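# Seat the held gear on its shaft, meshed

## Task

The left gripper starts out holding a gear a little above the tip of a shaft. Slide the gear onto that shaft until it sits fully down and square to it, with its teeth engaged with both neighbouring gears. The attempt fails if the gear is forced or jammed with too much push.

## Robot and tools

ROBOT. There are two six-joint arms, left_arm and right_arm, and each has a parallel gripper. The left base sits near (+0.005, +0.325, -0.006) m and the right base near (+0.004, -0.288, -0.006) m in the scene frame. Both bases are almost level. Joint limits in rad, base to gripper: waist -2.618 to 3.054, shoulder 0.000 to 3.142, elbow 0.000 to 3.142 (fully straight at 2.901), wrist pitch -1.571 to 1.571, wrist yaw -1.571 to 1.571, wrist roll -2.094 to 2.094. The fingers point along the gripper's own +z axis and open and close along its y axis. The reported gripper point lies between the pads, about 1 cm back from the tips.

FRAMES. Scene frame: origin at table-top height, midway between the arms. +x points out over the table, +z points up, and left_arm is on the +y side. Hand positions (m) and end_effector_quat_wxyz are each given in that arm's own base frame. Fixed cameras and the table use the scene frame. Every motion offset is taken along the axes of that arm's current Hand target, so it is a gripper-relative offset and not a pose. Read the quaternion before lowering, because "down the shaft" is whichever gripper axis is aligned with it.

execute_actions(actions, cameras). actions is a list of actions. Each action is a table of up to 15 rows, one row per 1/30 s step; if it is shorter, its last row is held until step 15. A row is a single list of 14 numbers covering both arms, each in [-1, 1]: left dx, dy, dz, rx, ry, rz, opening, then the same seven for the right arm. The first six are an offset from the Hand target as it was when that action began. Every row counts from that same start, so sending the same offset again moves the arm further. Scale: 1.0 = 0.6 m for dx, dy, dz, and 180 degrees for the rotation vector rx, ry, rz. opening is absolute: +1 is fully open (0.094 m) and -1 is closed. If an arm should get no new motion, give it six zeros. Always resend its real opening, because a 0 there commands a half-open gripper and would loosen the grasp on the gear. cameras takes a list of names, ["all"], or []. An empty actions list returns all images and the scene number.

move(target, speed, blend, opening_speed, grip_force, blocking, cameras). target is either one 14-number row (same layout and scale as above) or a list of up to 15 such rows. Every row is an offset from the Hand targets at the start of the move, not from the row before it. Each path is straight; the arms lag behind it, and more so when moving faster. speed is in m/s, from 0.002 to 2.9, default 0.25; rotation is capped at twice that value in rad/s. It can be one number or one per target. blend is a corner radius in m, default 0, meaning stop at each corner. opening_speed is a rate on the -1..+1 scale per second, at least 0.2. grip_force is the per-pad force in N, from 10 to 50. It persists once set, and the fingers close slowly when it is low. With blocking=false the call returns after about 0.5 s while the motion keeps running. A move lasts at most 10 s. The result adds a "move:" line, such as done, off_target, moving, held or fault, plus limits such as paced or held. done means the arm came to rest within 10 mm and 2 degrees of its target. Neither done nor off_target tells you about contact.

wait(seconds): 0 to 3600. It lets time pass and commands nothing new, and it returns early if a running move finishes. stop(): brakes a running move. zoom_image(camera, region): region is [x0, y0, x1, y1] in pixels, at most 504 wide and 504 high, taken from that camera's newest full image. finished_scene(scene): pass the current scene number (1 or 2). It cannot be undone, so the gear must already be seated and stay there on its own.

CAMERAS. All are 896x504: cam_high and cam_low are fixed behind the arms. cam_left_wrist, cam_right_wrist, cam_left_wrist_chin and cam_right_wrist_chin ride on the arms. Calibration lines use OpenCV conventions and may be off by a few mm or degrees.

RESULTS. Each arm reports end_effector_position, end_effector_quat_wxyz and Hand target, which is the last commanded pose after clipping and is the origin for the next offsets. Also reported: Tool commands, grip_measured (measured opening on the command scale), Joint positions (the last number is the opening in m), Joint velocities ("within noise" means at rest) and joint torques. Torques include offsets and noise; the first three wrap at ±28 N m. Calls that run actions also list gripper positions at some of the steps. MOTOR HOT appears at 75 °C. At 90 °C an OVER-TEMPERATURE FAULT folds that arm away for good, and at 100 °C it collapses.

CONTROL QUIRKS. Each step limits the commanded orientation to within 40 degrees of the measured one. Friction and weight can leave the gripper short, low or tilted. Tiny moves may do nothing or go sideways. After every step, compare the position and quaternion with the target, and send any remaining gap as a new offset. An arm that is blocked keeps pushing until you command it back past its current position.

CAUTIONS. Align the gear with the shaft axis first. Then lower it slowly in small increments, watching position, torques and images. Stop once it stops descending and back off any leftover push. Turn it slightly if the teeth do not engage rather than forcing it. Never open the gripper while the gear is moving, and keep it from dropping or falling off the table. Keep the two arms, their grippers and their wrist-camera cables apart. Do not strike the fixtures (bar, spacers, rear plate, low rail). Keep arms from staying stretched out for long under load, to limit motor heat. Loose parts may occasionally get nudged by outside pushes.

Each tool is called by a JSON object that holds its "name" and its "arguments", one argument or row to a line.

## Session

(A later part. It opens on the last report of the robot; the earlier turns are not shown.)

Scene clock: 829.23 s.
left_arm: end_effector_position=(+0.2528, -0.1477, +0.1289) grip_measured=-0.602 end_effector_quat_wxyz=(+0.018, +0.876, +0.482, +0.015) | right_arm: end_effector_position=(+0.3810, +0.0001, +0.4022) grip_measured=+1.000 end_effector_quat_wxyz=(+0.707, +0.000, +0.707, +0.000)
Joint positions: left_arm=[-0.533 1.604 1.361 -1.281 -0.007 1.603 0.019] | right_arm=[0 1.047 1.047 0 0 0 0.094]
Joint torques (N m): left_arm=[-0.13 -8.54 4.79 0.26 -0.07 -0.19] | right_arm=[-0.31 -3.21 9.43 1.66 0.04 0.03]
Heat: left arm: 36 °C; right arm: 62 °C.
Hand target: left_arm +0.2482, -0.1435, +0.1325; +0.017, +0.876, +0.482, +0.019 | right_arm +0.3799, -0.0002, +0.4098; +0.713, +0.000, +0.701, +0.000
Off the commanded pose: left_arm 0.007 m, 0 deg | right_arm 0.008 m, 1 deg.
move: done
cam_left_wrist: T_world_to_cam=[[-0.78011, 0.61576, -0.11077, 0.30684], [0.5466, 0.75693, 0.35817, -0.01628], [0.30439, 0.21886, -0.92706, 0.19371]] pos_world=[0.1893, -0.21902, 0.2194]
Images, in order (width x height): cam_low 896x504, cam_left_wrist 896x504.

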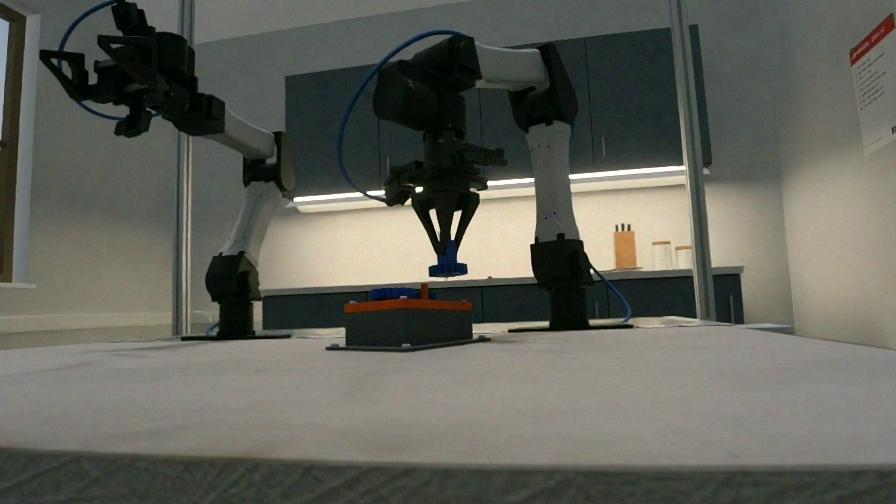

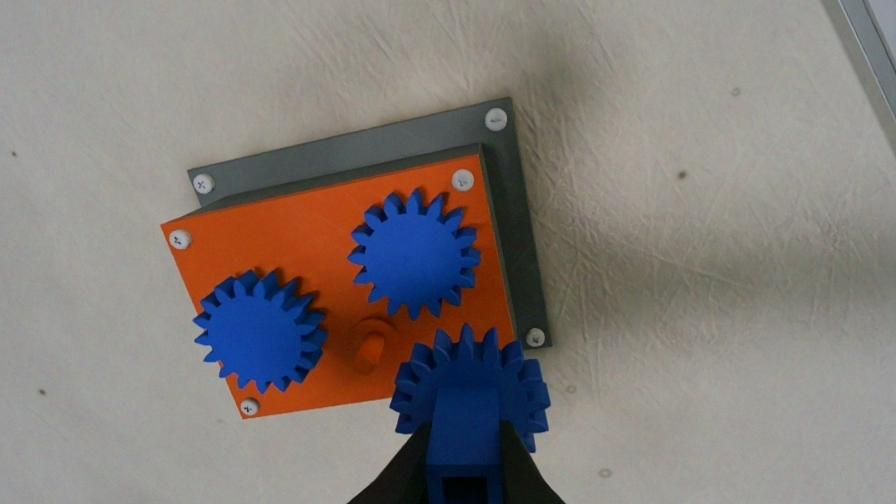

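{"name": "move", "arguments": {
  "target": [
    [-0.002,0.066,-0.004,-0.009,-0.003,0,-1,0,0,0,0,0,0,1],
    [-0.002,0.07,0.002,-0.009,-0.003,0,-1,0,0,0,0,0,0,1]
  ],
  "speed": 0.06,
  "cameras": ["cam_low"]
}}

{"name": "zoom_image", "arguments": {
  "camera": "cam_low",
  "region": [380, 250, 480, 325]
}}

Scene clock: 885.80 s.
left_arm: end_effector_position=(+0.2767, -0.1617, +0.1284) grip_measured=-0.602 end_effector_quat_wxyz=(+0.021, +0.876, +0.482, +0.017) | right_arm: end_effector_position=(+0.3810, +0.0001, +0.4022) grip_measured=+1.000 end_effector_quat_wxyz=(+0.707, +0.000, +0.707, +0.000)
Joint positions: left_arm=[-0.533 1.705 1.468 -1.282 -0.007 1.603 0.019] | right_arm=[0 1.047 1.047 0 0 0 0.094]
Joint torques (N m): left_arm=[-0.31 -6.79 7.8 0.4 0.06 -0.21] | right_arm=[-0.32 -3.21 9.5 1.66 0.06 0.04]
Heat: left arm: 40 °C; right arm: 63 °C.
Hand target: left_arm +0.2831, -0.1670, +0.1332; +0.031, +0.875, +0.482, +0.022 | right_arm +0.3799, -0.0002, +0.4098; +0.713, +0.000, +0.701, +0.000
Off the commanded pose: left_arm 0.010 m, 1 deg | right_arm 0.008 m, 1 deg.
move: done

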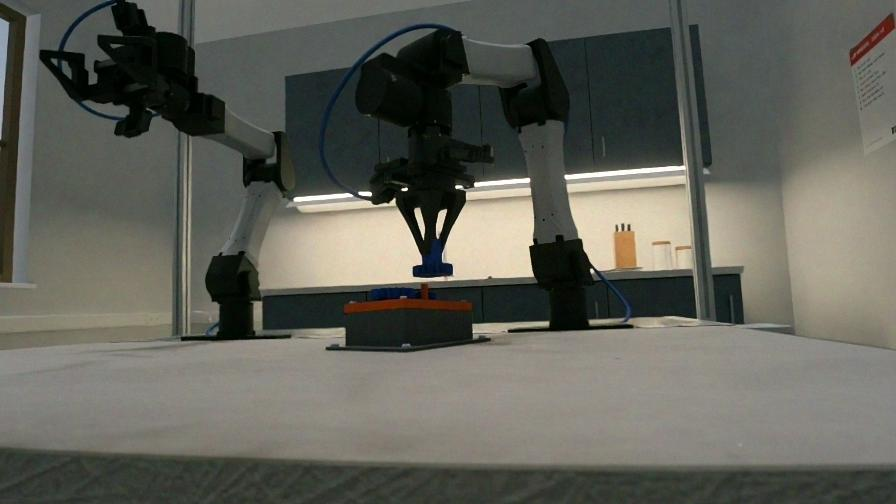

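Scaled by 5.040 from the camera's image (finer frame: 1280x720).

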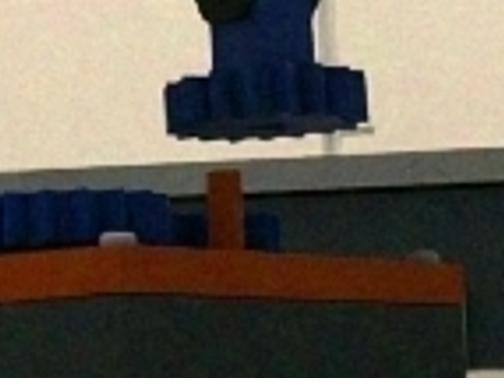

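{"name": "move", "arguments": {
  "target": [-0.0025,0.019,0.005,0,0,0,-1,0,0,0,0,0,0,1],
  "speed": 0.05,
  "cameras": ["cam_low","cam_left_wrist"]
}}

{"name": "zoom_image", "arguments": {
  "camera": "cam_low",
  "region": [380, 250, 480, 325]
}}

{"name": "zoom_image", "arguments": {
  "camera": "cam_left_wrist",
  "region": [350, 270, 570, 435]
}}

Scene clock: 916.87 s.
left_arm: end_effector_position=(+0.2853, -0.1683, +0.1263) grip_measured=-0.602 end_effector_quat_wxyz=(+0.020, +0.876, +0.481, +0.016) | right_arm: end_effector_position=(+0.3810, +0.0001, +0.4022) grip_measured=+1.000 end_effector_quat_wxyz=(+0.707, +0.000, +0.707, +0.000)
Joint positions: left_arm=[-0.537 1.747 1.509 -1.282 -0.007 1.601 0.019] | right_arm=[0 1.047 1.047 0 0 0 0.094]
Joint torques (N m): left_arm=[-0.44 -7.06 8.03 0.4 0.05 -0.24] | right_arm=[-0.31 -3.18 9.48 1.64 0.06 0.04]
Heat: left arm: 38 °C; right arm: 63 °C.
Hand target: left_arm +0.2921, -0.1744, +0.1311; +0.031, +0.875, +0.482, +0.022 | right_arm +0.3799, -0.0002, +0.4098; +0.713, +0.000, +0.701, +0.000
Off the commanded pose: left_arm 0.010 m, 1 deg | right_arm 0.008 m, 1 deg.
move: done
cam_left_wrist: T_world_to_cam=[[-0.77811, 0.61758, -0.11463, 0.34483], [0.5474, 0.75623, 0.35843, -0.01784], [0.30805, 0.21615, -0.92649, 0.18432]] pos_world=[0.2213, -0.23931, 0.2167]

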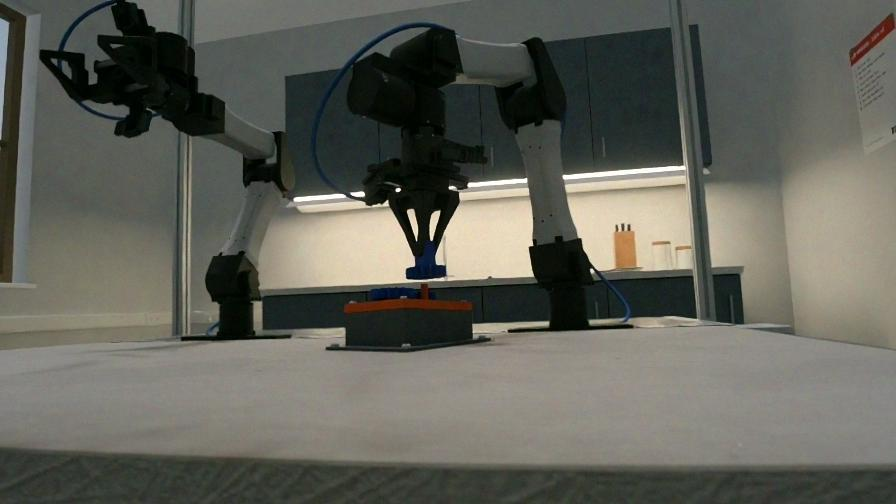

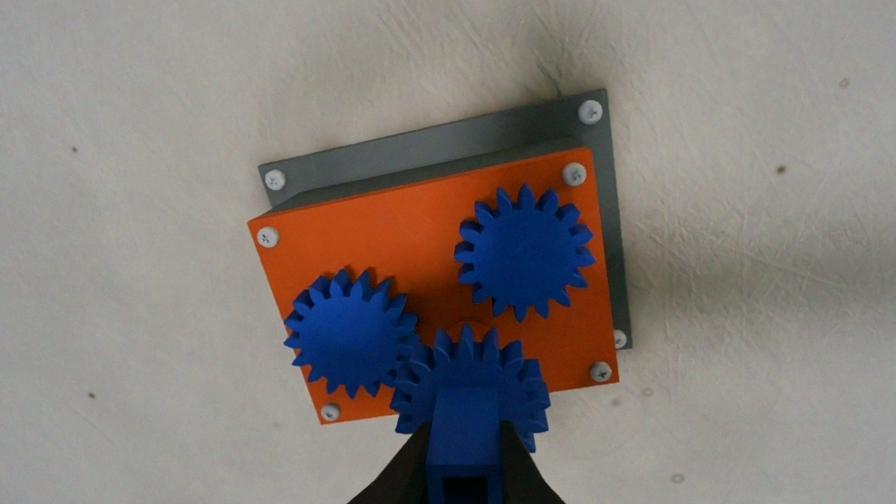

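Scaled by 5.040 from the camera's image (finer frame: 1280x720).

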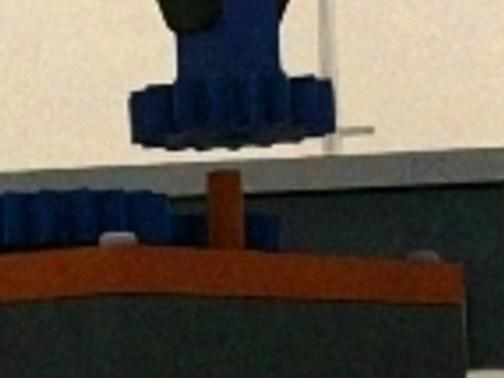

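Scaled by 2.291 from the camera's image (finer frame: 1280x720).

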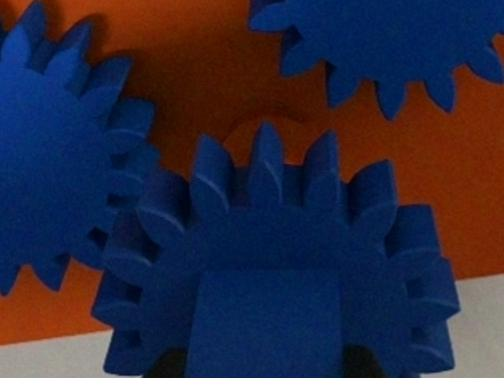

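{"name": "move", "arguments": {
  "target": [
    [-0.0003,0.0025,0,-0.0085,-0.0013,0,-1,0,0,0,0,0,0,1],
    [-0.0003,0.0025,0.010,-0.0085,-0.0013,0,-1,0,0,0,0,0,0,1]
  ],
  "speed": 0.02,
  "cameras": ["cam_low"]
}}

{"name": "zoom_image", "arguments": {
  "camera": "cam_low",
  "region": [380, 250, 480, 325]
}}

Scene clock: 942.37 s.
left_arm: end_effector_position=(+0.2942, -0.1736, +0.1256) grip_measured=-0.602 end_effector_quat_wxyz=(+0.038, +0.876, +0.481, +0.027) | right_arm: end_effector_position=(+0.3810, +0.0001, +0.4022) grip_measured=+1.000 end_effector_quat_wxyz=(+0.707, +0.000, +0.707, +0.000)
Joint positions: left_arm=[-0.537 1.747 1.504 -1.234 -0.007 1.601 0.019] | right_arm=[0 1.047 1.047 0 0 0 0.094]
Joint torques (N m): left_arm=[-0.31 -8.53 4.82 0.54 0.11 -0.22] | right_arm=[-0.32 -3.17 9.47 1.67 0.05 0.03]
Heat: left arm: 39 °C; right arm: 63 °C.
Hand target: left_arm +0.2937, -0.1756, +0.1252; +0.044, +0.875, +0.482, +0.026 | right_arm +0.3799, -0.0002, +0.4098; +0.713, +0.000, +0.701, +0.000
Off the commanded pose: left_arm 0.002 m, 1 deg | right_arm 0.008 m, 1 deg.
move: done

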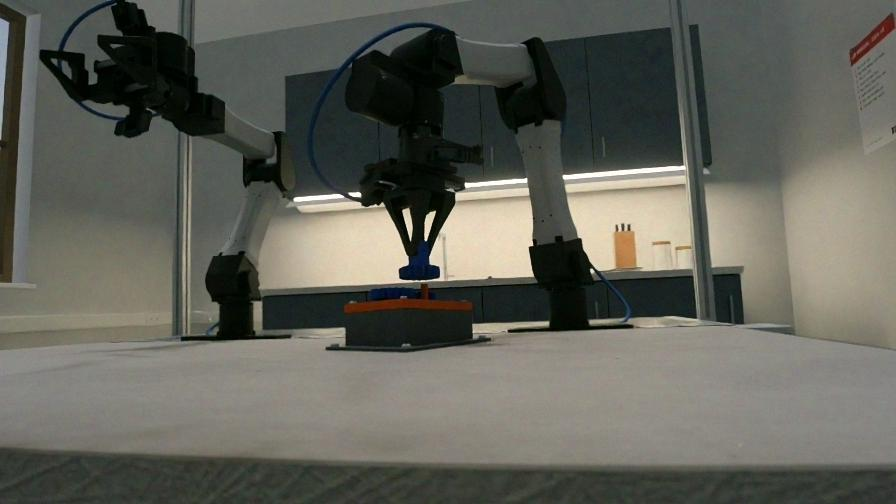

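Scaled by 5.040 from the camera's image (finer frame: 1280x720).

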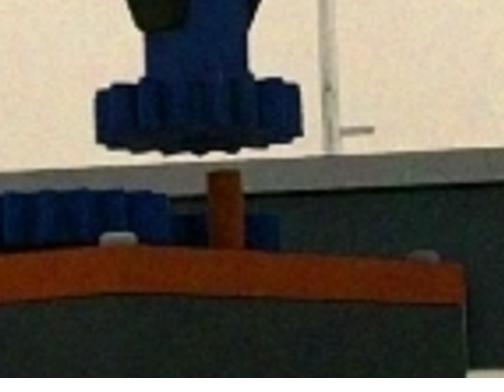

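{"name": "move", "arguments": {
  "target": [0.002,-0.015,0.007,0.0083,0.001,0,-1,0,0,0,0,0,0,1],
  "speed": 0.03,
  "cameras": ["cam_low"]
}}

{"name": "zoom_image", "arguments": {
  "camera": "cam_low",
  "region": [380, 250, 480, 325]
}}

Scene clock: 956.07 s.
left_arm: end_effector_position=(+0.2891, -0.1706, +0.1189) grip_measured=-0.602 end_effector_quat_wxyz=(+0.028, +0.876, +0.481, +0.021) | right_arm: end_effector_position=(+0.3810, +0.0001, +0.4022) grip_measured=+1.000 end_effector_quat_wxyz=(+0.707, +0.000, +0.707, +0.000)
Joint positions: left_arm=[-0.537 1.747 1.479 -1.233 -0.007 1.601 0.019] | right_arm=[0 1.047 1.047 0 0 0 0.094]
Joint torques (N m): left_arm=[-0.09 -9.11 4.68 0.46 0.07 -0.19] | right_arm=[-0.28 -3.12 9.4 1.65 0.08 0.05]
Heat: left arm: 40 °C; right arm: 64 °C.
Hand target: left_arm +0.2872, -0.1701, +0.1202; +0.032, +0.875, +0.482, +0.022 | right_arm +0.3799, -0.0002, +0.4098; +0.713, +0.000, +0.701, +0.000
Off the commanded pose: left_arm 0.002 m, 0 deg | right_arm 0.008 m, 1 deg.
move: done

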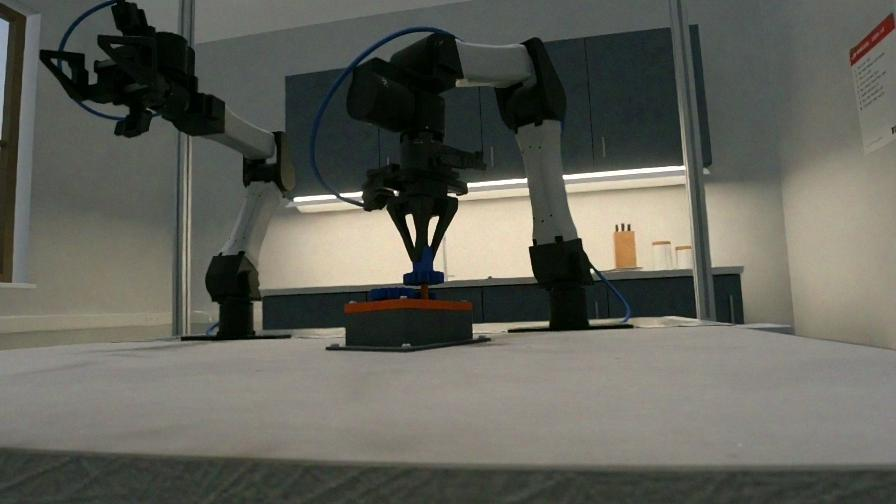

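Scaled by 5.040 from the camera's image (finer frame: 1280x720).

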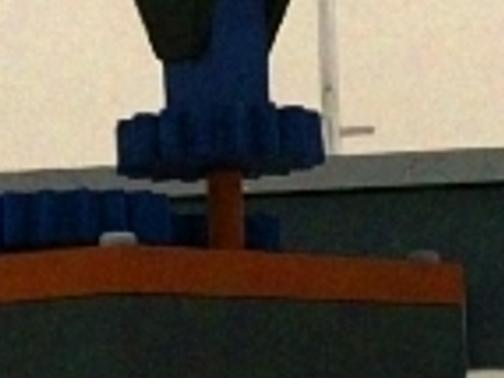

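{"name": "move", "arguments": {
  "target": [0,0,0.010,0,0,0,-1,0,0,0,0,0,0,1],
  "speed": 0.02,
  "cameras": ["cam_low","cam_left_wrist"]
}}

{"name": "zoom_image", "arguments": {
  "camera": "cam_low",
  "region": [380, 250, 480, 325]
}}

{"name": "zoom_image", "arguments": {
  "camera": "cam_left_wrist",
  "region": [350, 270, 570, 435]
}}

Scene clock: 970.13 s.
left_arm: end_effector_position=(+0.2888, -0.1704, +0.1183) grip_measured=-0.602 end_effector_quat_wxyz=(+0.030, +0.876, +0.481, +0.022) | right_arm: end_effector_position=(+0.3810, +0.0001, +0.4022) grip_measured=+1.000 end_effector_quat_wxyz=(+0.707, +0.000, +0.707, +0.000)
Joint positions: left_arm=[-0.537 1.741 1.469 -1.224 -0.007 1.601 0.019] | right_arm=[0 1.047 1.047 0 0 0 0.094]
Joint torques (N m): left_arm=[-0.06 -8.29 3.81 0.56 0.07 -0.2] | right_arm=[-0.32 -3.21 9.5 1.65 0.08 0.05]
Heat: left arm: 41 °C; right arm: 64 °C.
Hand target: left_arm +0.2876, -0.1702, +0.1141; +0.032, +0.875, +0.482, +0.021 | right_arm +0.3799, -0.0002, +0.4098; +0.713, +0.000, +0.701, +0.000
Off the commanded pose: left_arm 0.004 m, 0 deg | right_arm 0.008 m, 1 deg.
move: done
cam_left_wrist: T_world_to_cam=[[-0.77585, 0.61576, -0.13743, 0.34966], [0.53994, 0.76072, 0.36024, -0.01267], [0.32637, 0.20529, -0.92268, 0.16867]] pos_world=[0.22308, -0.2403, 0.20824]

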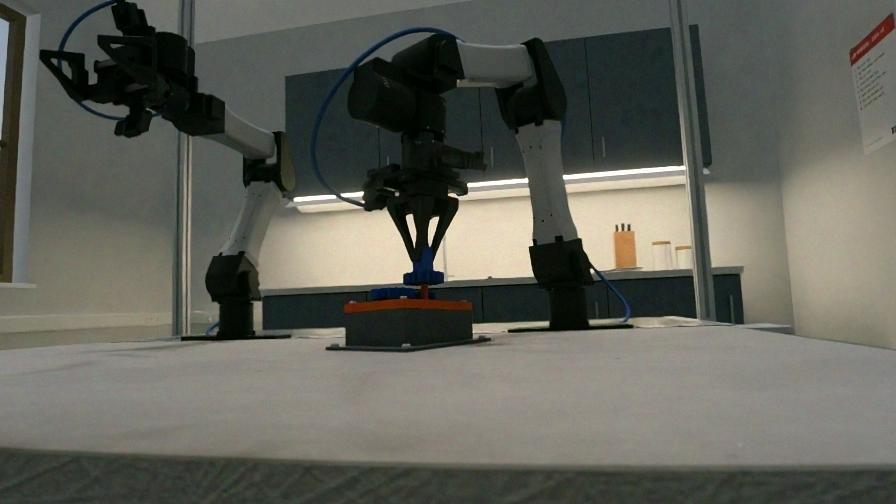

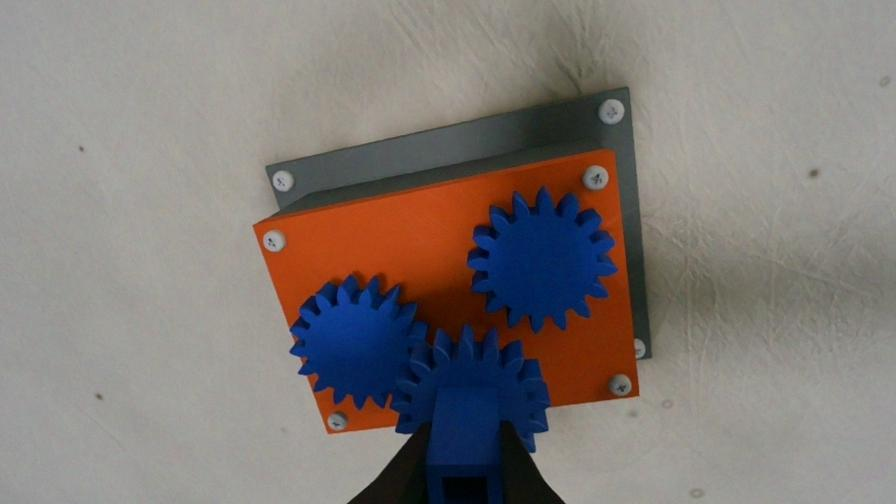

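Scaled by 5.040 from the camera's image (finer frame: 1280x720).

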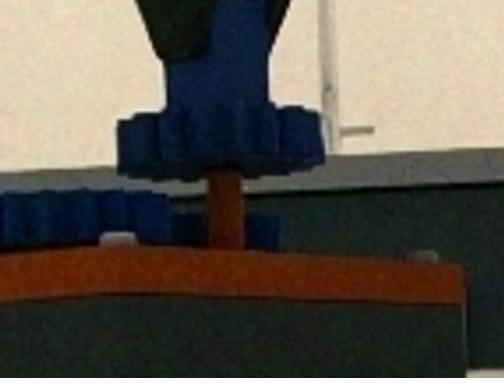

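Scaled by 2.291 from the camera's image (finer frame: 1280x720).

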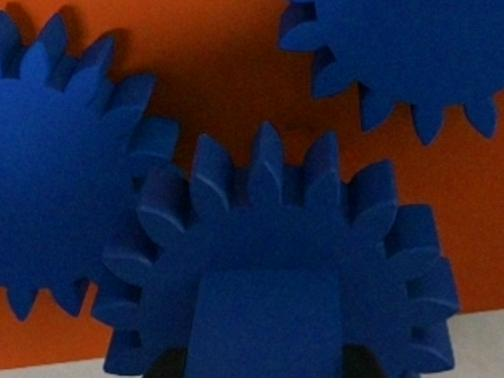

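{"name": "move", "arguments": {
  "target": [-0.0015,-0.0055,-0.0105,0,0,0,-1,0,0,0,0,0,0,1],
  "speed": 0.03
}}

Scene clock: 1009.03 s.
left_arm: end_effector_position=(+0.2888, -0.1704, +0.1186) grip_measured=-0.602 end_effector_quat_wxyz=(+0.031, +0.876, +0.481, +0.022) | right_arm: end_effector_position=(+0.3810, +0.0001, +0.4022) grip_measured=+1.000 end_effector_quat_wxyz=(+0.707, +0.000, +0.707, +0.000)
Joint positions: left_arm=[-0.537 1.74 1.469 -1.224 -0.007 1.601 0.019] | right_arm=[0 1.047 1.047 0 0 0 0.094]
Joint torques (N m): left_arm=[-0.28 -9.51 4.26 0.41 0.07 -0.22] | right_arm=[-0.29 -3.18 9.42 1.66 0.06 0.07]
Heat: left arm: 43 °C; right arm: 64 °C.
Hand target: left_arm +0.2839, -0.1690, +0.1202; +0.032, +0.875, +0.482, +0.021 | right_arm +0.3799, -0.0002, +0.4098; +0.713, +0.000, +0.701, +0.000
Off the commanded pose: left_arm 0.005 m, 0 deg | right_arm 0.008 m, 1 deg.
move: done

{"name": "move", "arguments": {
  "target": [0,-0.005,-0.003,0,0,0,-1,0,0,0,0,0,0,1],
  "speed": 0.01
}}

Scene clock: 1016.43 s.
left_arm: end_effector_position=(+0.2865, -0.1690, +0.1186) grip_measured=-0.602 end_effector_quat_wxyz=(+0.030, +0.876, +0.481, +0.022) | right_arm: end_effector_position=(+0.3810, +0.0001, +0.4022) grip_measured=+1.000 end_effector_quat_wxyz=(+0.707, +0.000, +0.707, +0.000)
Joint positions: left_arm=[-0.537 1.731 1.458 -1.224 -0.007 1.601 0.019] | right_arm=[0 1.047 1.047 0 0 0 0.094]
Joint torques (N m): left_arm=[-0.31 -9.65 4.48 0.36 0.08 -0.22] | right_arm=[-0.28 -3.19 9.51 1.66 0.05 0.05]
Heat: left arm: 43 °C; right arm: 64 °C.
Hand target: left_arm +0.2813, -0.1674, +0.1218; +0.032, +0.875, +0.482, +0.022 | right_arm +0.3799, -0.0002, +0.4098; +0.713, +0.000, +0.701, +0.000
Off the commanded pose: left_arm 0.006 m, 0 deg | right_arm 0.008 m, 1 deg.
move: done

{"name": "move", "arguments": {
  "target": [0.001,0.0035,0.013,0,0,0,-1,0,0,0,0,0,0,1],
  "speed": 0.02,
  "cameras": ["cam_low"]
}}

{"name": "zoom_image", "arguments": {
  "camera": "cam_low",
  "region": [380, 250, 480, 325]
}}

Scene clock: 1029.47 s.
left_arm: end_effector_position=(+0.2862, -0.1688, +0.1180) grip_measured=-0.602 end_effector_quat_wxyz=(+0.032, +0.876, +0.481, +0.023) | right_arm: end_effector_position=(+0.3810, +0.0001, +0.4022) grip_measured=+1.000 end_effector_quat_wxyz=(+0.707, +0.000, +0.707, +0.000)
Joint positions: left_arm=[-0.537 1.726 1.45 -1.216 -0.007 1.601 0.019] | right_arm=[0 1.047 1.047 0 0 0 0.094]
Joint torques (N m): left_arm=[-0.2 -8.29 3.82 0.54 0.07 -0.19] | right_arm=[-0.35 -3.18 9.44 1.66 0.05 0.05]
Heat: left arm: 43 °C; right arm: 64 °C.
Hand target: left_arm +0.2839, -0.1682, +0.1141; +0.032, +0.875, +0.482, +0.021 | right_arm +0.3799, -0.0002, +0.4098; +0.713, +0.000, +0.701, +0.000
Off the commanded pose: left_arm 0.005 m, 0 deg | right_arm 0.008 m, 1 deg.
move: done

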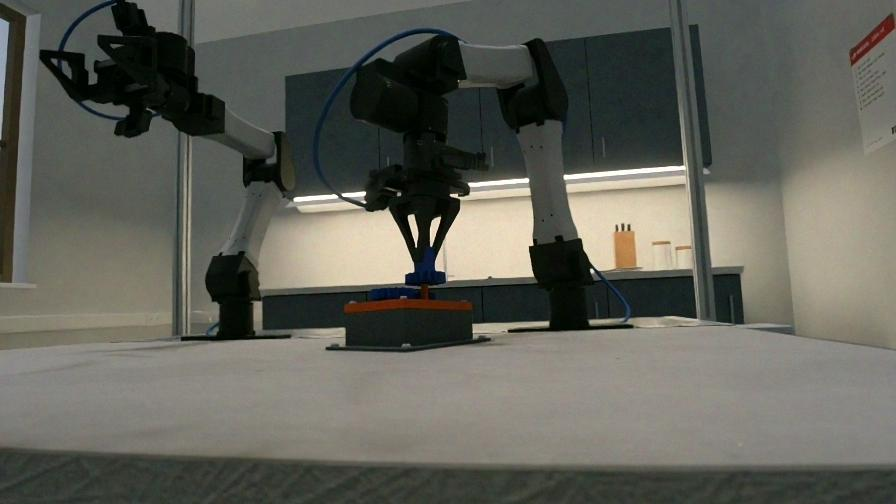

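Scaled by 5.040 from the camera's image (finer frame: 1280x720).

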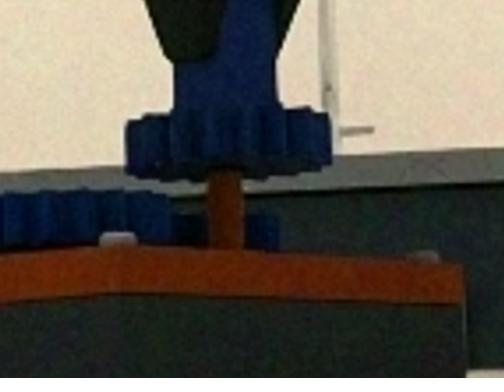

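{"name": "move", "arguments": {
  "target": [-0.006,0,-0.004,0,0,0,-1,0,0,0,0,0,0,1],
  "speed": 0.02
}}

Scene clock: 1059.97 s.
left_arm: end_effector_position=(+0.2851, -0.1707, +0.1181) grip_measured=-0.602 end_effector_quat_wxyz=(+0.032, +0.876, +0.481, +0.023) | right_arm: end_effector_position=(+0.3810, +0.0001, +0.4022) grip_measured=+1.000 end_effector_quat_wxyz=(+0.707, +0.000, +0.707, +0.000)
Joint positions: left_arm=[-0.543 1.726 1.45 -1.216 -0.007 1.594 0.019] | right_arm=[0 1.047 1.047 0 0 0 0.094]
Joint torques (N m): left_arm=[-0.51 -8.4 4.42 0.48 0.06 -0.24] | right_arm=[-0.34 -3.17 9.4 1.64 0.05 0.02]
Heat: left arm: 41 °C; right arm: 64 °C.
Hand target: left_arm +0.2818, -0.1712, +0.1166; +0.032, +0.875, +0.482, +0.021 | right_arm +0.3799, -0.0002, +0.4098; +0.713, +0.000, +0.701, +0.000
Off the commanded pose: left_arm 0.004 m, 0 deg | right_arm 0.008 m, 1 deg.
move: done

{"name": "move", "arguments": {
  "target": [0,-0.007,-0.005,0,0,0,-1,0,0,0,0,0,0,1],
  "speed": 0.01
}}

{"name": "move", "arguments": {
  "target": [0,0,0.011,0,0,0,-1,0,0,0,0,0,0,1],
  "speed": 0.02,
  "cameras": ["cam_low","cam_left_wrist_chin"]
}}

{"name": "zoom_image", "arguments": {
  "camera": "cam_low",
  "region": [380, 250, 480, 325]
}}

Scene clock: 1069.50 s.
left_arm: end_effector_position=(+0.2839, -0.1700, +0.1182) grip_measured=-0.602 end_effector_quat_wxyz=(+0.033, +0.876, +0.481, +0.023) | right_arm: end_effector_position=(+0.3810, +0.0001, +0.4022) grip_measured=+1.000 end_effector_quat_wxyz=(+0.707, +0.000, +0.707, +0.000)
Joint positions: left_arm=[-0.543 1.719 1.443 -1.215 -0.007 1.594 0.019] | right_arm=[0 1.047 1.047 0 0 0 0.094]
Joint torques (N m): left_arm=[-0.47 -9.28 4.27 0.4 0.07 -0.24] | right_arm=[-0.32 -3.12 9.48 1.65 0.06 0.04]
Heat: left arm: 41 °C; right arm: 64 °C.
Hand target: left_arm +0.2781, -0.1688, +0.1191; +0.032, +0.875, +0.482, +0.021 | right_arm +0.3799, -0.0002, +0.4098; +0.713, +0.000, +0.701, +0.000
Off the commanded pose: left_arm 0.006 m, 0 deg | right_arm 0.008 m, 1 deg.
move: done

Scene clock: 1070.20 s.
left_arm: end_effector_position=(+0.2837, -0.1698, +0.1179) grip_measured=-0.602 end_effector_quat_wxyz=(+0.037, +0.876, +0.481, +0.026) | right_arm: end_effector_position=(+0.3810, +0.0001, +0.4022) grip_measured=+1.000 end_effector_quat_wxyz=(+0.707, +0.000, +0.707, +0.000)
Joint positions: left_arm=[-0.543 1.708 1.428 -1.2 -0.007 1.594 0.019] | right_arm=[0 1.047 1.047 0 0 0 0.094]
Joint torques (N m): left_arm=[-0.5 -8.03 3.74 0.52 0.07 -0.24] | right_arm=[-0.29 -3.18 9.5 1.66 0.07 0.06]
Heat: left arm: 41 °C; right arm: 64 °C.
Hand target: left_arm +0.2785, -0.1690, +0.1125; +0.032, +0.875, +0.482, +0.021 | right_arm +0.3799, -0.0002, +0.4098; +0.713, +0.000, +0.701, +0.000
Off the commanded pose: left_arm 0.007 m, 1 deg | right_arm 0.008 m, 1 deg.
move: done
cam_left_wrist_chin: T_world_to_cam=[[-0.79983, 0.59901, -0.03824, 0.33201], [0.5812, 0.75698, -0.29864, -0.04376], [-0.14994, -0.26109, -0.9536, 0.22161]] pos_world=[0.32421, -0.10789, 0.21095]

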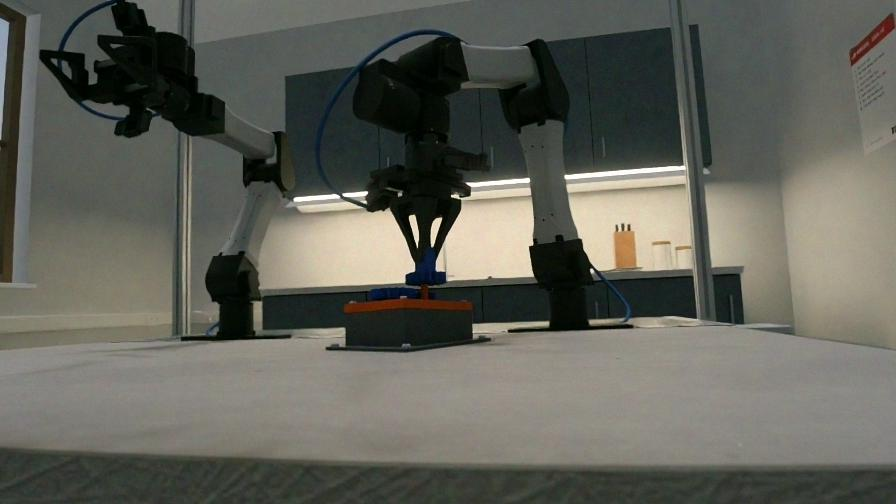

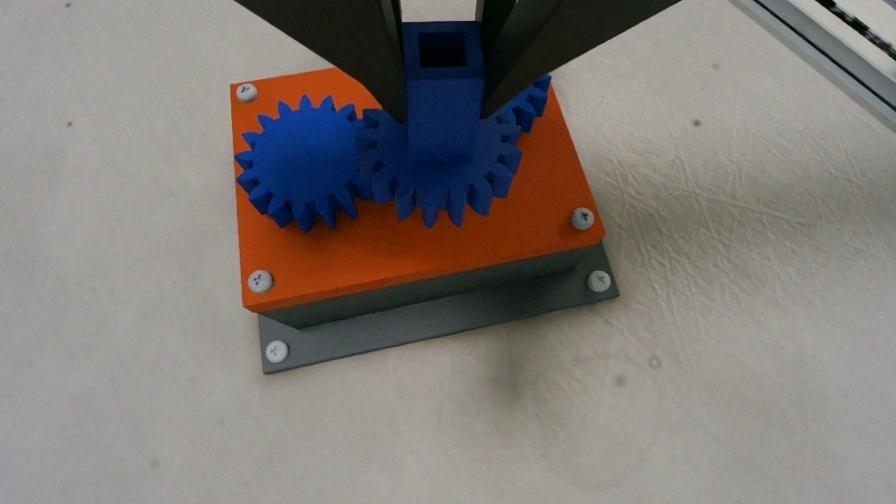

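Scaled by 5.040 from the camera's image (finer frame: 1280x720).

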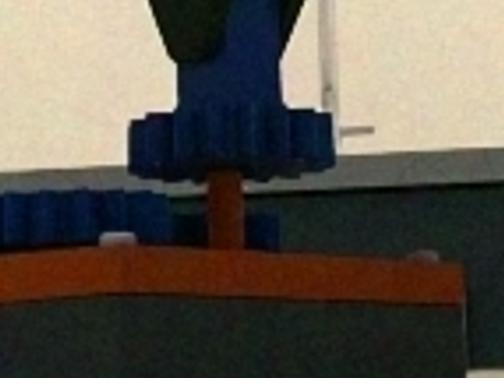

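{"name": "move", "arguments": {
  "target": [
    [0,0.019,-0.004,0.004,0,0,-1,0,0,0,0,0,0,1],
    [0.008,0.019,-0.002,0.004,0,0,-1,0,0,0,0,0,0,1],
    [0.008,0.003,-0.002,0.004,0,0,-1,0,0,0,0,0,0,1],
    [0.003,0.003,-0.002,0.004,0,0,-1,0,0,0,0,0,0,1],
    [0.003,0.018,-0.002,0.004,0,0,-1,0,0,0,0,0,0,1]
  ],
  "speed": 0.02,
  "blend": 0.001,
  "cameras": ["cam_low","cam_left_wrist"]
}}

{"name": "zoom_image", "arguments": {
  "camera": "cam_low",
  "region": [380, 250, 480, 325]
}}

Scene clock: 1131.87 s.
left_arm: end_effector_position=(+0.2849, -0.1691, +0.1180) grip_measured=-0.602 end_effector_quat_wxyz=(+0.028, +0.875, +0.483, +0.021) | right_arm: end_effector_position=(+0.3810, +0.0001, +0.4022) grip_measured=+1.000 end_effector_quat_wxyz=(+0.707, +0.000, +0.707, +0.000)
Joint positions: left_arm=[-0.539 1.73 1.455 -1.226 -0.007 1.594 0.019] | right_arm=[0 1.047 1.047 0 0 0 0.094]
Joint torques (N m): left_arm=[-0.42 -5.72 6.94 0.43 0.06 -0.18] | right_arm=[-0.32 -3.22 9.47 1.67 0.08 0.05]
Heat: left arm: 41 °C; right arm: 65 °C.
Hand target: left_arm +0.2884, -0.1733, +0.1147; +0.026, +0.876, +0.482, +0.018 | right_arm +0.3799, -0.0002, +0.4098; +0.713, +0.000, +0.701, +0.000
Off the commanded pose: left_arm 0.006 m, 0 deg | right_arm 0.008 m, 1 deg.
move: done
cam_left_wrist: T_world_to_cam=[[-0.77919, 0.61249, -0.13307, 0.34563], [0.53797, 0.76249, 0.35945, -0.0104], [0.32163, 0.20849, -0.92363, 0.17141]] pos_world=[0.21978, -0.23951, 0.20805]

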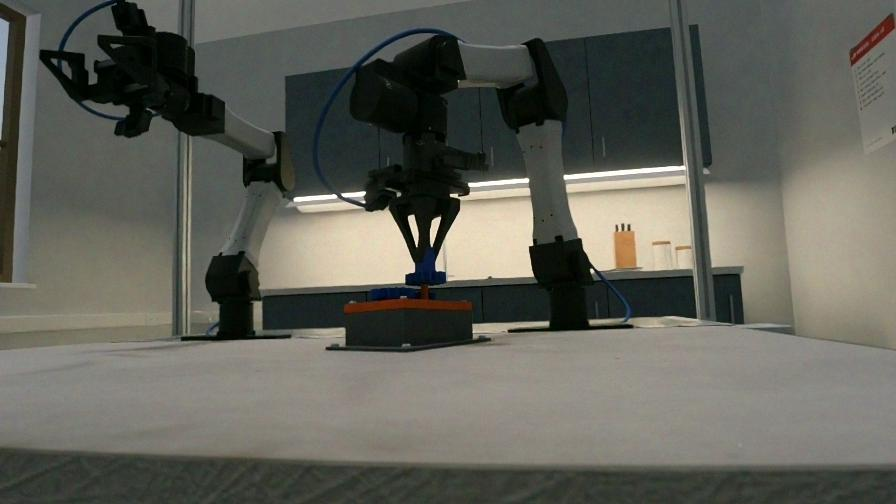

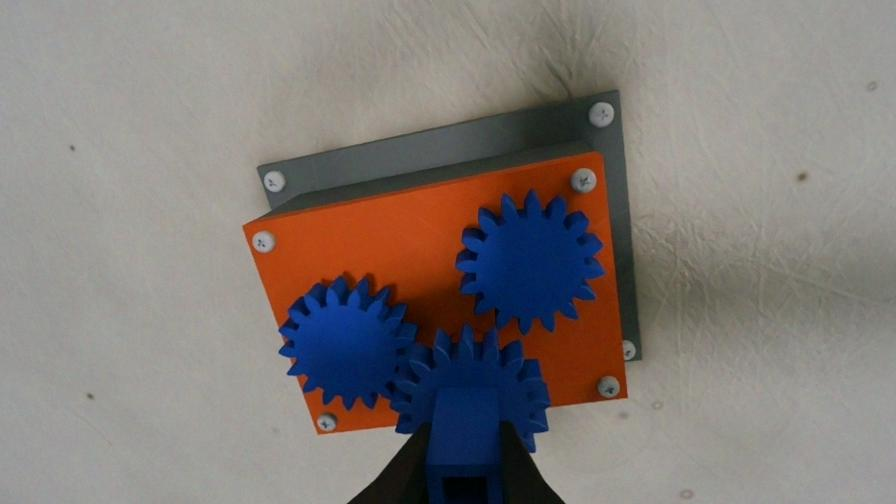

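Scaled by 5.040 from the camera's image (finer frame: 1280x720).

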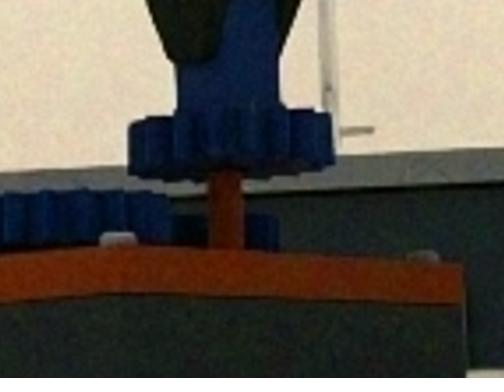

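{"name": "move", "arguments": {
  "target": [
    [-0.007,0.003,0.002,0,0,0,-1,0,0,0,0,0,0,1],
    [-0.007,0.009,0.002,0,0,0,-1,0,0,0,0,0,0,1]
  ],
  "speed": 0.015,
  "cameras": ["cam_low"]
}}

{"name": "zoom_image", "arguments": {
  "camera": "cam_low",
  "region": [380, 250, 480, 325]
}}

Scene clock: 1141.30 s.
left_arm: end_effector_position=(+0.2849, -0.1715, +0.1181) grip_measured=-0.602 end_effector_quat_wxyz=(+0.021, +0.875, +0.483, +0.019) | right_arm: end_effector_position=(+0.3810, +0.0001, +0.4022) grip_measured=+1.000 end_effector_quat_wxyz=(+0.707, +0.000, +0.707, +0.000)
Joint positions: left_arm=[-0.548 1.748 1.478 -1.245 -0.012 1.586 0.019] | right_arm=[0 1.047 1.047 0 0 0 0.094]
Joint torques (N m): left_arm=[-0.77 -5.68 6.74 0.56 0.11 -0.24] | right_arm=[-0.34 -3.22 9.47 1.66 0.06 0.04]
Heat: left arm: 41 °C; right arm: 65 °C.
Hand target: left_arm +0.2909, -0.1797, +0.1138; +0.026, +0.875, +0.482, +0.018 | right_arm +0.3799, -0.0002, +0.4098; +0.713, +0.000, +0.701, +0.000
Off the commanded pose: left_arm 0.011 m, 1 deg | right_arm 0.008 m, 1 deg.
move: off_target (left_arm)

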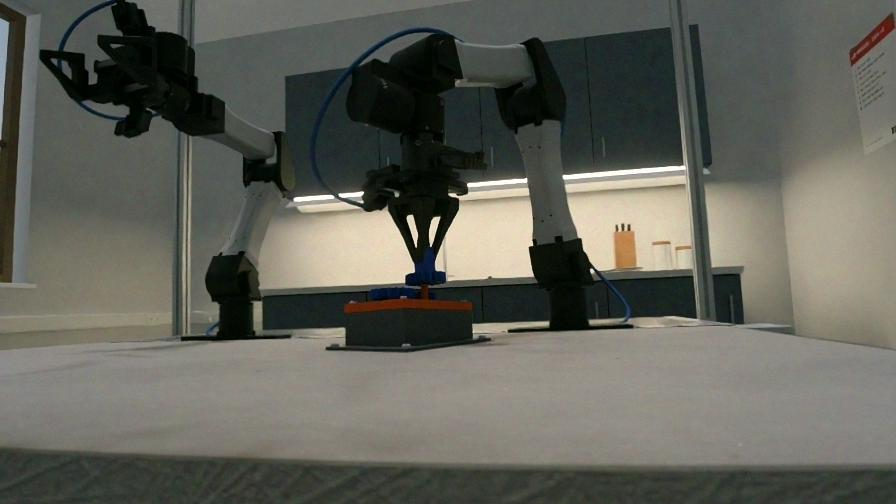

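Scaled by 5.040 from the camera's image (finer frame: 1280x720).

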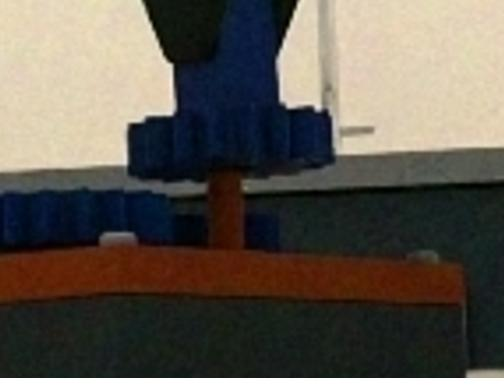

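{"name": "move", "arguments": {
  "target": [
    [0.0085,-0.015,-0.003,-0.004,0,0,-1,0,0,0,0,0,0,1],
    [0.0085,-0.015,0.011,-0.004,0,0,-1,0,0,0,0,0,0,1]
  ],
  "speed": 0.02,
  "cameras": ["cam_low"]
}}

{"name": "zoom_image", "arguments": {
  "camera": "cam_low",
  "region": [380, 250, 480, 325]
}}

Scene clock: 1161.97 s.
left_arm: end_effector_position=(+0.2844, -0.1701, +0.1176) grip_measured=-0.602 end_effector_quat_wxyz=(+0.031, +0.874, +0.484, +0.025) | right_arm: end_effector_position=(+0.3810, +0.0001, +0.4022) grip_measured=+1.000 end_effector_quat_wxyz=(+0.707, +0.000, +0.707, +0.000)
Joint positions: left_arm=[-0.546 1.723 1.445 -1.215 -0.012 1.586 0.019] | right_arm=[0 1.047 1.047 0 0 0 0.094]
Joint torques (N m): left_arm=[0.34 -6.84 3.18 0.76 0.11 -0.08] | right_arm=[-0.24 -3.17 9.44 1.68 0.05 0.05]
Heat: left arm: 39 °C; right arm: 65 °C.
Hand target: left_arm +0.2864, -0.1708, +0.1066; +0.032, +0.875, +0.482, +0.021 | right_arm +0.3799, -0.0002, +0.4098; +0.713, +0.000, +0.701, +0.000
Off the commanded pose: left_arm 0.011 m, 0 deg | right_arm 0.008 m, 1 deg.
move: off_target (left_arm)

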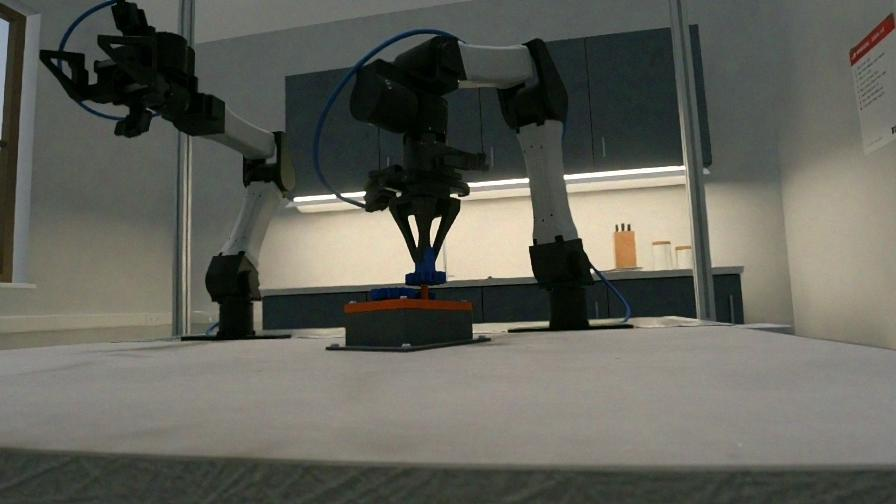

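Scaled by 5.040 from the camera's image (finer frame: 1280x720).

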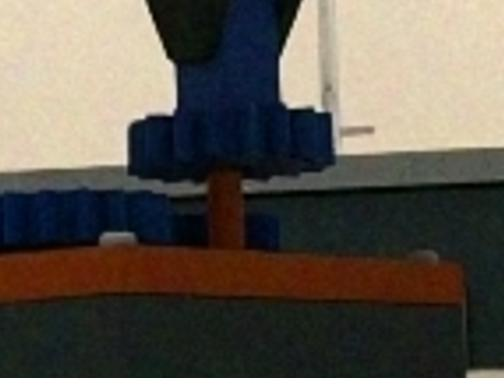

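{"name": "move", "arguments": {
  "target": [0,0.001,-0.020,0,0,0,-1,0,0,0,0,0,0,1],
  "speed": 0.04,
  "cameras": ["cam_low"]
}}

{"name": "zoom_image", "arguments": {
  "camera": "cam_low",
  "region": [380, 250, 480, 325]
}}

Scene clock: 1174.90 s.
left_arm: end_effector_position=(+0.2843, -0.1700, +0.1178) grip_measured=-0.602 end_effector_quat_wxyz=(+0.030, +0.874, +0.484, +0.025) | right_arm: end_effector_position=(+0.3810, +0.0001, +0.4022) grip_measured=+1.000 end_effector_quat_wxyz=(+0.707, +0.000, +0.707, +0.000)
Joint positions: left_arm=[-0.546 1.723 1.446 -1.216 -0.012 1.586 0.019] | right_arm=[0 1.047 1.047 0 0 0 0.094]
Joint torques (N m): left_arm=[0.32 -7.1 6.54 0.39 0.11 -0.09] | right_arm=[-0.28 -3.15 9.42 1.64 0.05 0.05]
Heat: left arm: 40 °C; right arm: 65 °C.
Hand target: left_arm +0.2861, -0.1706, +0.1187; +0.032, +0.875, +0.482, +0.021 | right_arm +0.3799, -0.0002, +0.4098; +0.713, +0.000, +0.701, +0.000
Off the commanded pose: left_arm 0.002 m, 0 deg | right_arm 0.008 m, 1 deg.
move: done

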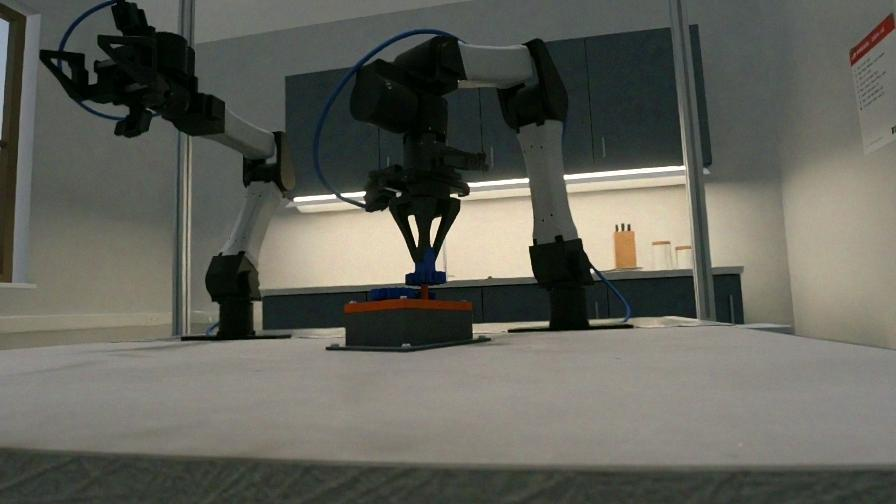

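Scaled by 5.040 from the camera's image (finer frame: 1280x720).

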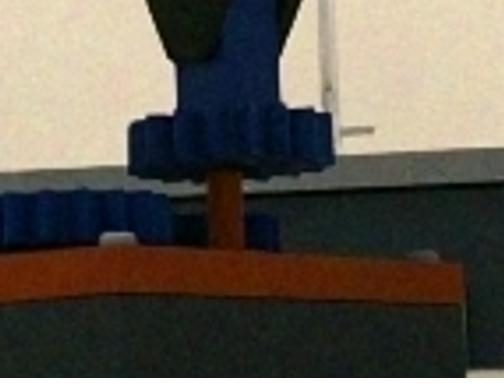

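{"name": "move", "arguments": {
  "target": [
    [0,0,0.010,0,0,0,-1,0,0,0,0,0,0,1],
    [-0.0024,0.0015,0.012,0.0087,0.0134,0,-1,0,0,0,0,0,0,1],
    [0,0.004,0.012,-0.008,0,0,-1,0,0,0,0,0,0,1],
    [-0.001,-0.003,0.012,0.01,0.007,0,-1,0,0,0,0,0,0,1]
  ],
  "speed": 0.02,
  "blend": 0.0005,
  "cameras": ["cam_low"]
}}

{"name": "zoom_image", "arguments": {
  "camera": "cam_low",
  "region": [400, 265, 450, 303]
}}

Scene clock: 1204.27 s.
left_arm: end_effector_position=(+0.2847, -0.1696, +0.1179) grip_measured=-0.602 end_effector_quat_wxyz=(+0.026, +0.875, +0.483, +0.028) | right_arm: end_effector_position=(+0.3810, +0.0001, +0.4022) grip_measured=+1.000 end_effector_quat_wxyz=(+0.707, +0.000, +0.707, +0.000)
Joint positions: left_arm=[-0.549 1.727 1.451 -1.221 -0.022 1.583 0.019] | right_arm=[0 1.047 1.047 0 0 0 0.094]
Joint torques (N m): left_arm=[-0.51 -5.38 6.35 0.36 -0.05 -0.19] | right_arm=[-0.32 -3.15 9.44 1.66 0.08 0.04]
Heat: left arm: 40 °C; right arm: 65 °C.
Hand target: left_arm +0.2848, -0.1705, +0.1113; +0.013, +0.875, +0.483, +0.023 | right_arm +0.3799, -0.0002, +0.4098; +0.713, +0.000, +0.701, +0.000
Off the commanded pose: left_arm 0.007 m, 2 deg | right_arm 0.008 m, 1 deg.
move: done

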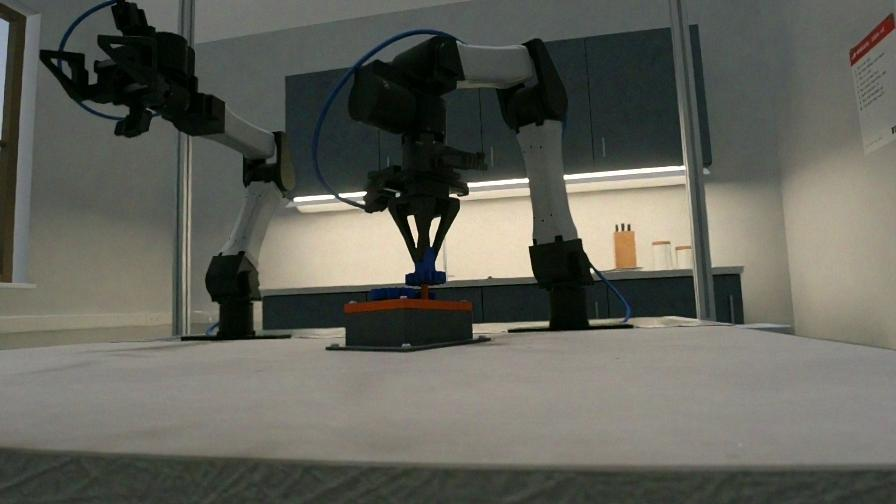

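Scaled by 10.080 from the camera's image (finer frame: 1280x720).

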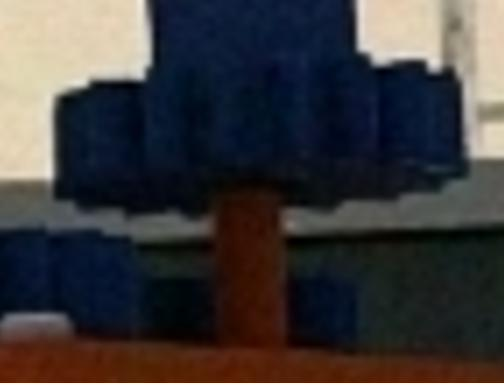

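{"name": "move", "arguments": {
  "target": [0.001,0.002,-0.026,-0.0108,-0.0078,0,-1,0,0,0,0,0,0,1],
  "speed": 0.04,
  "cameras": ["cam_low"]
}}

{"name": "zoom_image", "arguments": {
  "camera": "cam_low",
  "region": [400, 265, 450, 303]
}}

Scene clock: 1222.00 s.
left_arm: end_effector_position=(+0.2823, -0.1688, +0.1184) grip_measured=-0.602 end_effector_quat_wxyz=(+0.024, +0.875, +0.484, +0.022) | right_arm: end_effector_position=(+0.3810, +0.0001, +0.4022) grip_measured=+1.000 end_effector_quat_wxyz=(+0.707, +0.000, +0.707, +0.000)
Joint positions: left_arm=[-0.547 1.727 1.454 -1.234 -0.015 1.585 0.019] | right_arm=[0 1.047 1.047 0 0 0 0.094]
Joint torques (N m): left_arm=[0.44 -8.09 7.92 0.24 0.16 -0.07] | right_arm=[-0.32 -3.26 9.42 1.65 0.06 0.05]
Heat: left arm: 39 °C; right arm: 65 °C.
Hand target: left_arm +0.2852, -0.1707, +0.1269; +0.034, +0.875, +0.482, +0.021 | right_arm +0.3799, -0.0002, +0.4098; +0.713, +0.000, +0.701, +0.000
Off the commanded pose: left_arm 0.009 m, 1 deg | right_arm 0.008 m, 1 deg.
move: done

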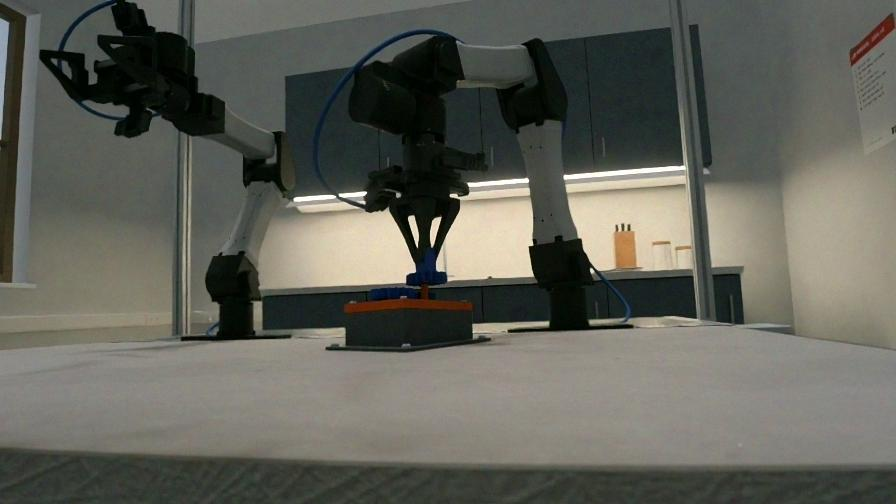

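Scaled by 10.080 from the camera's image (finer frame: 1280x720).

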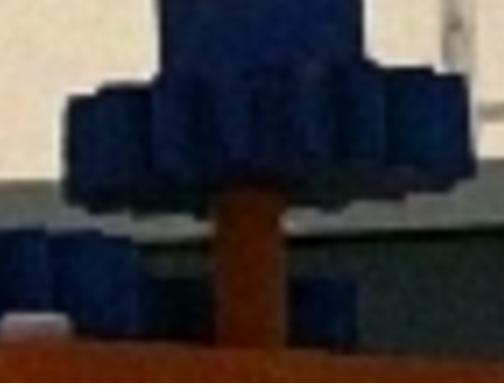

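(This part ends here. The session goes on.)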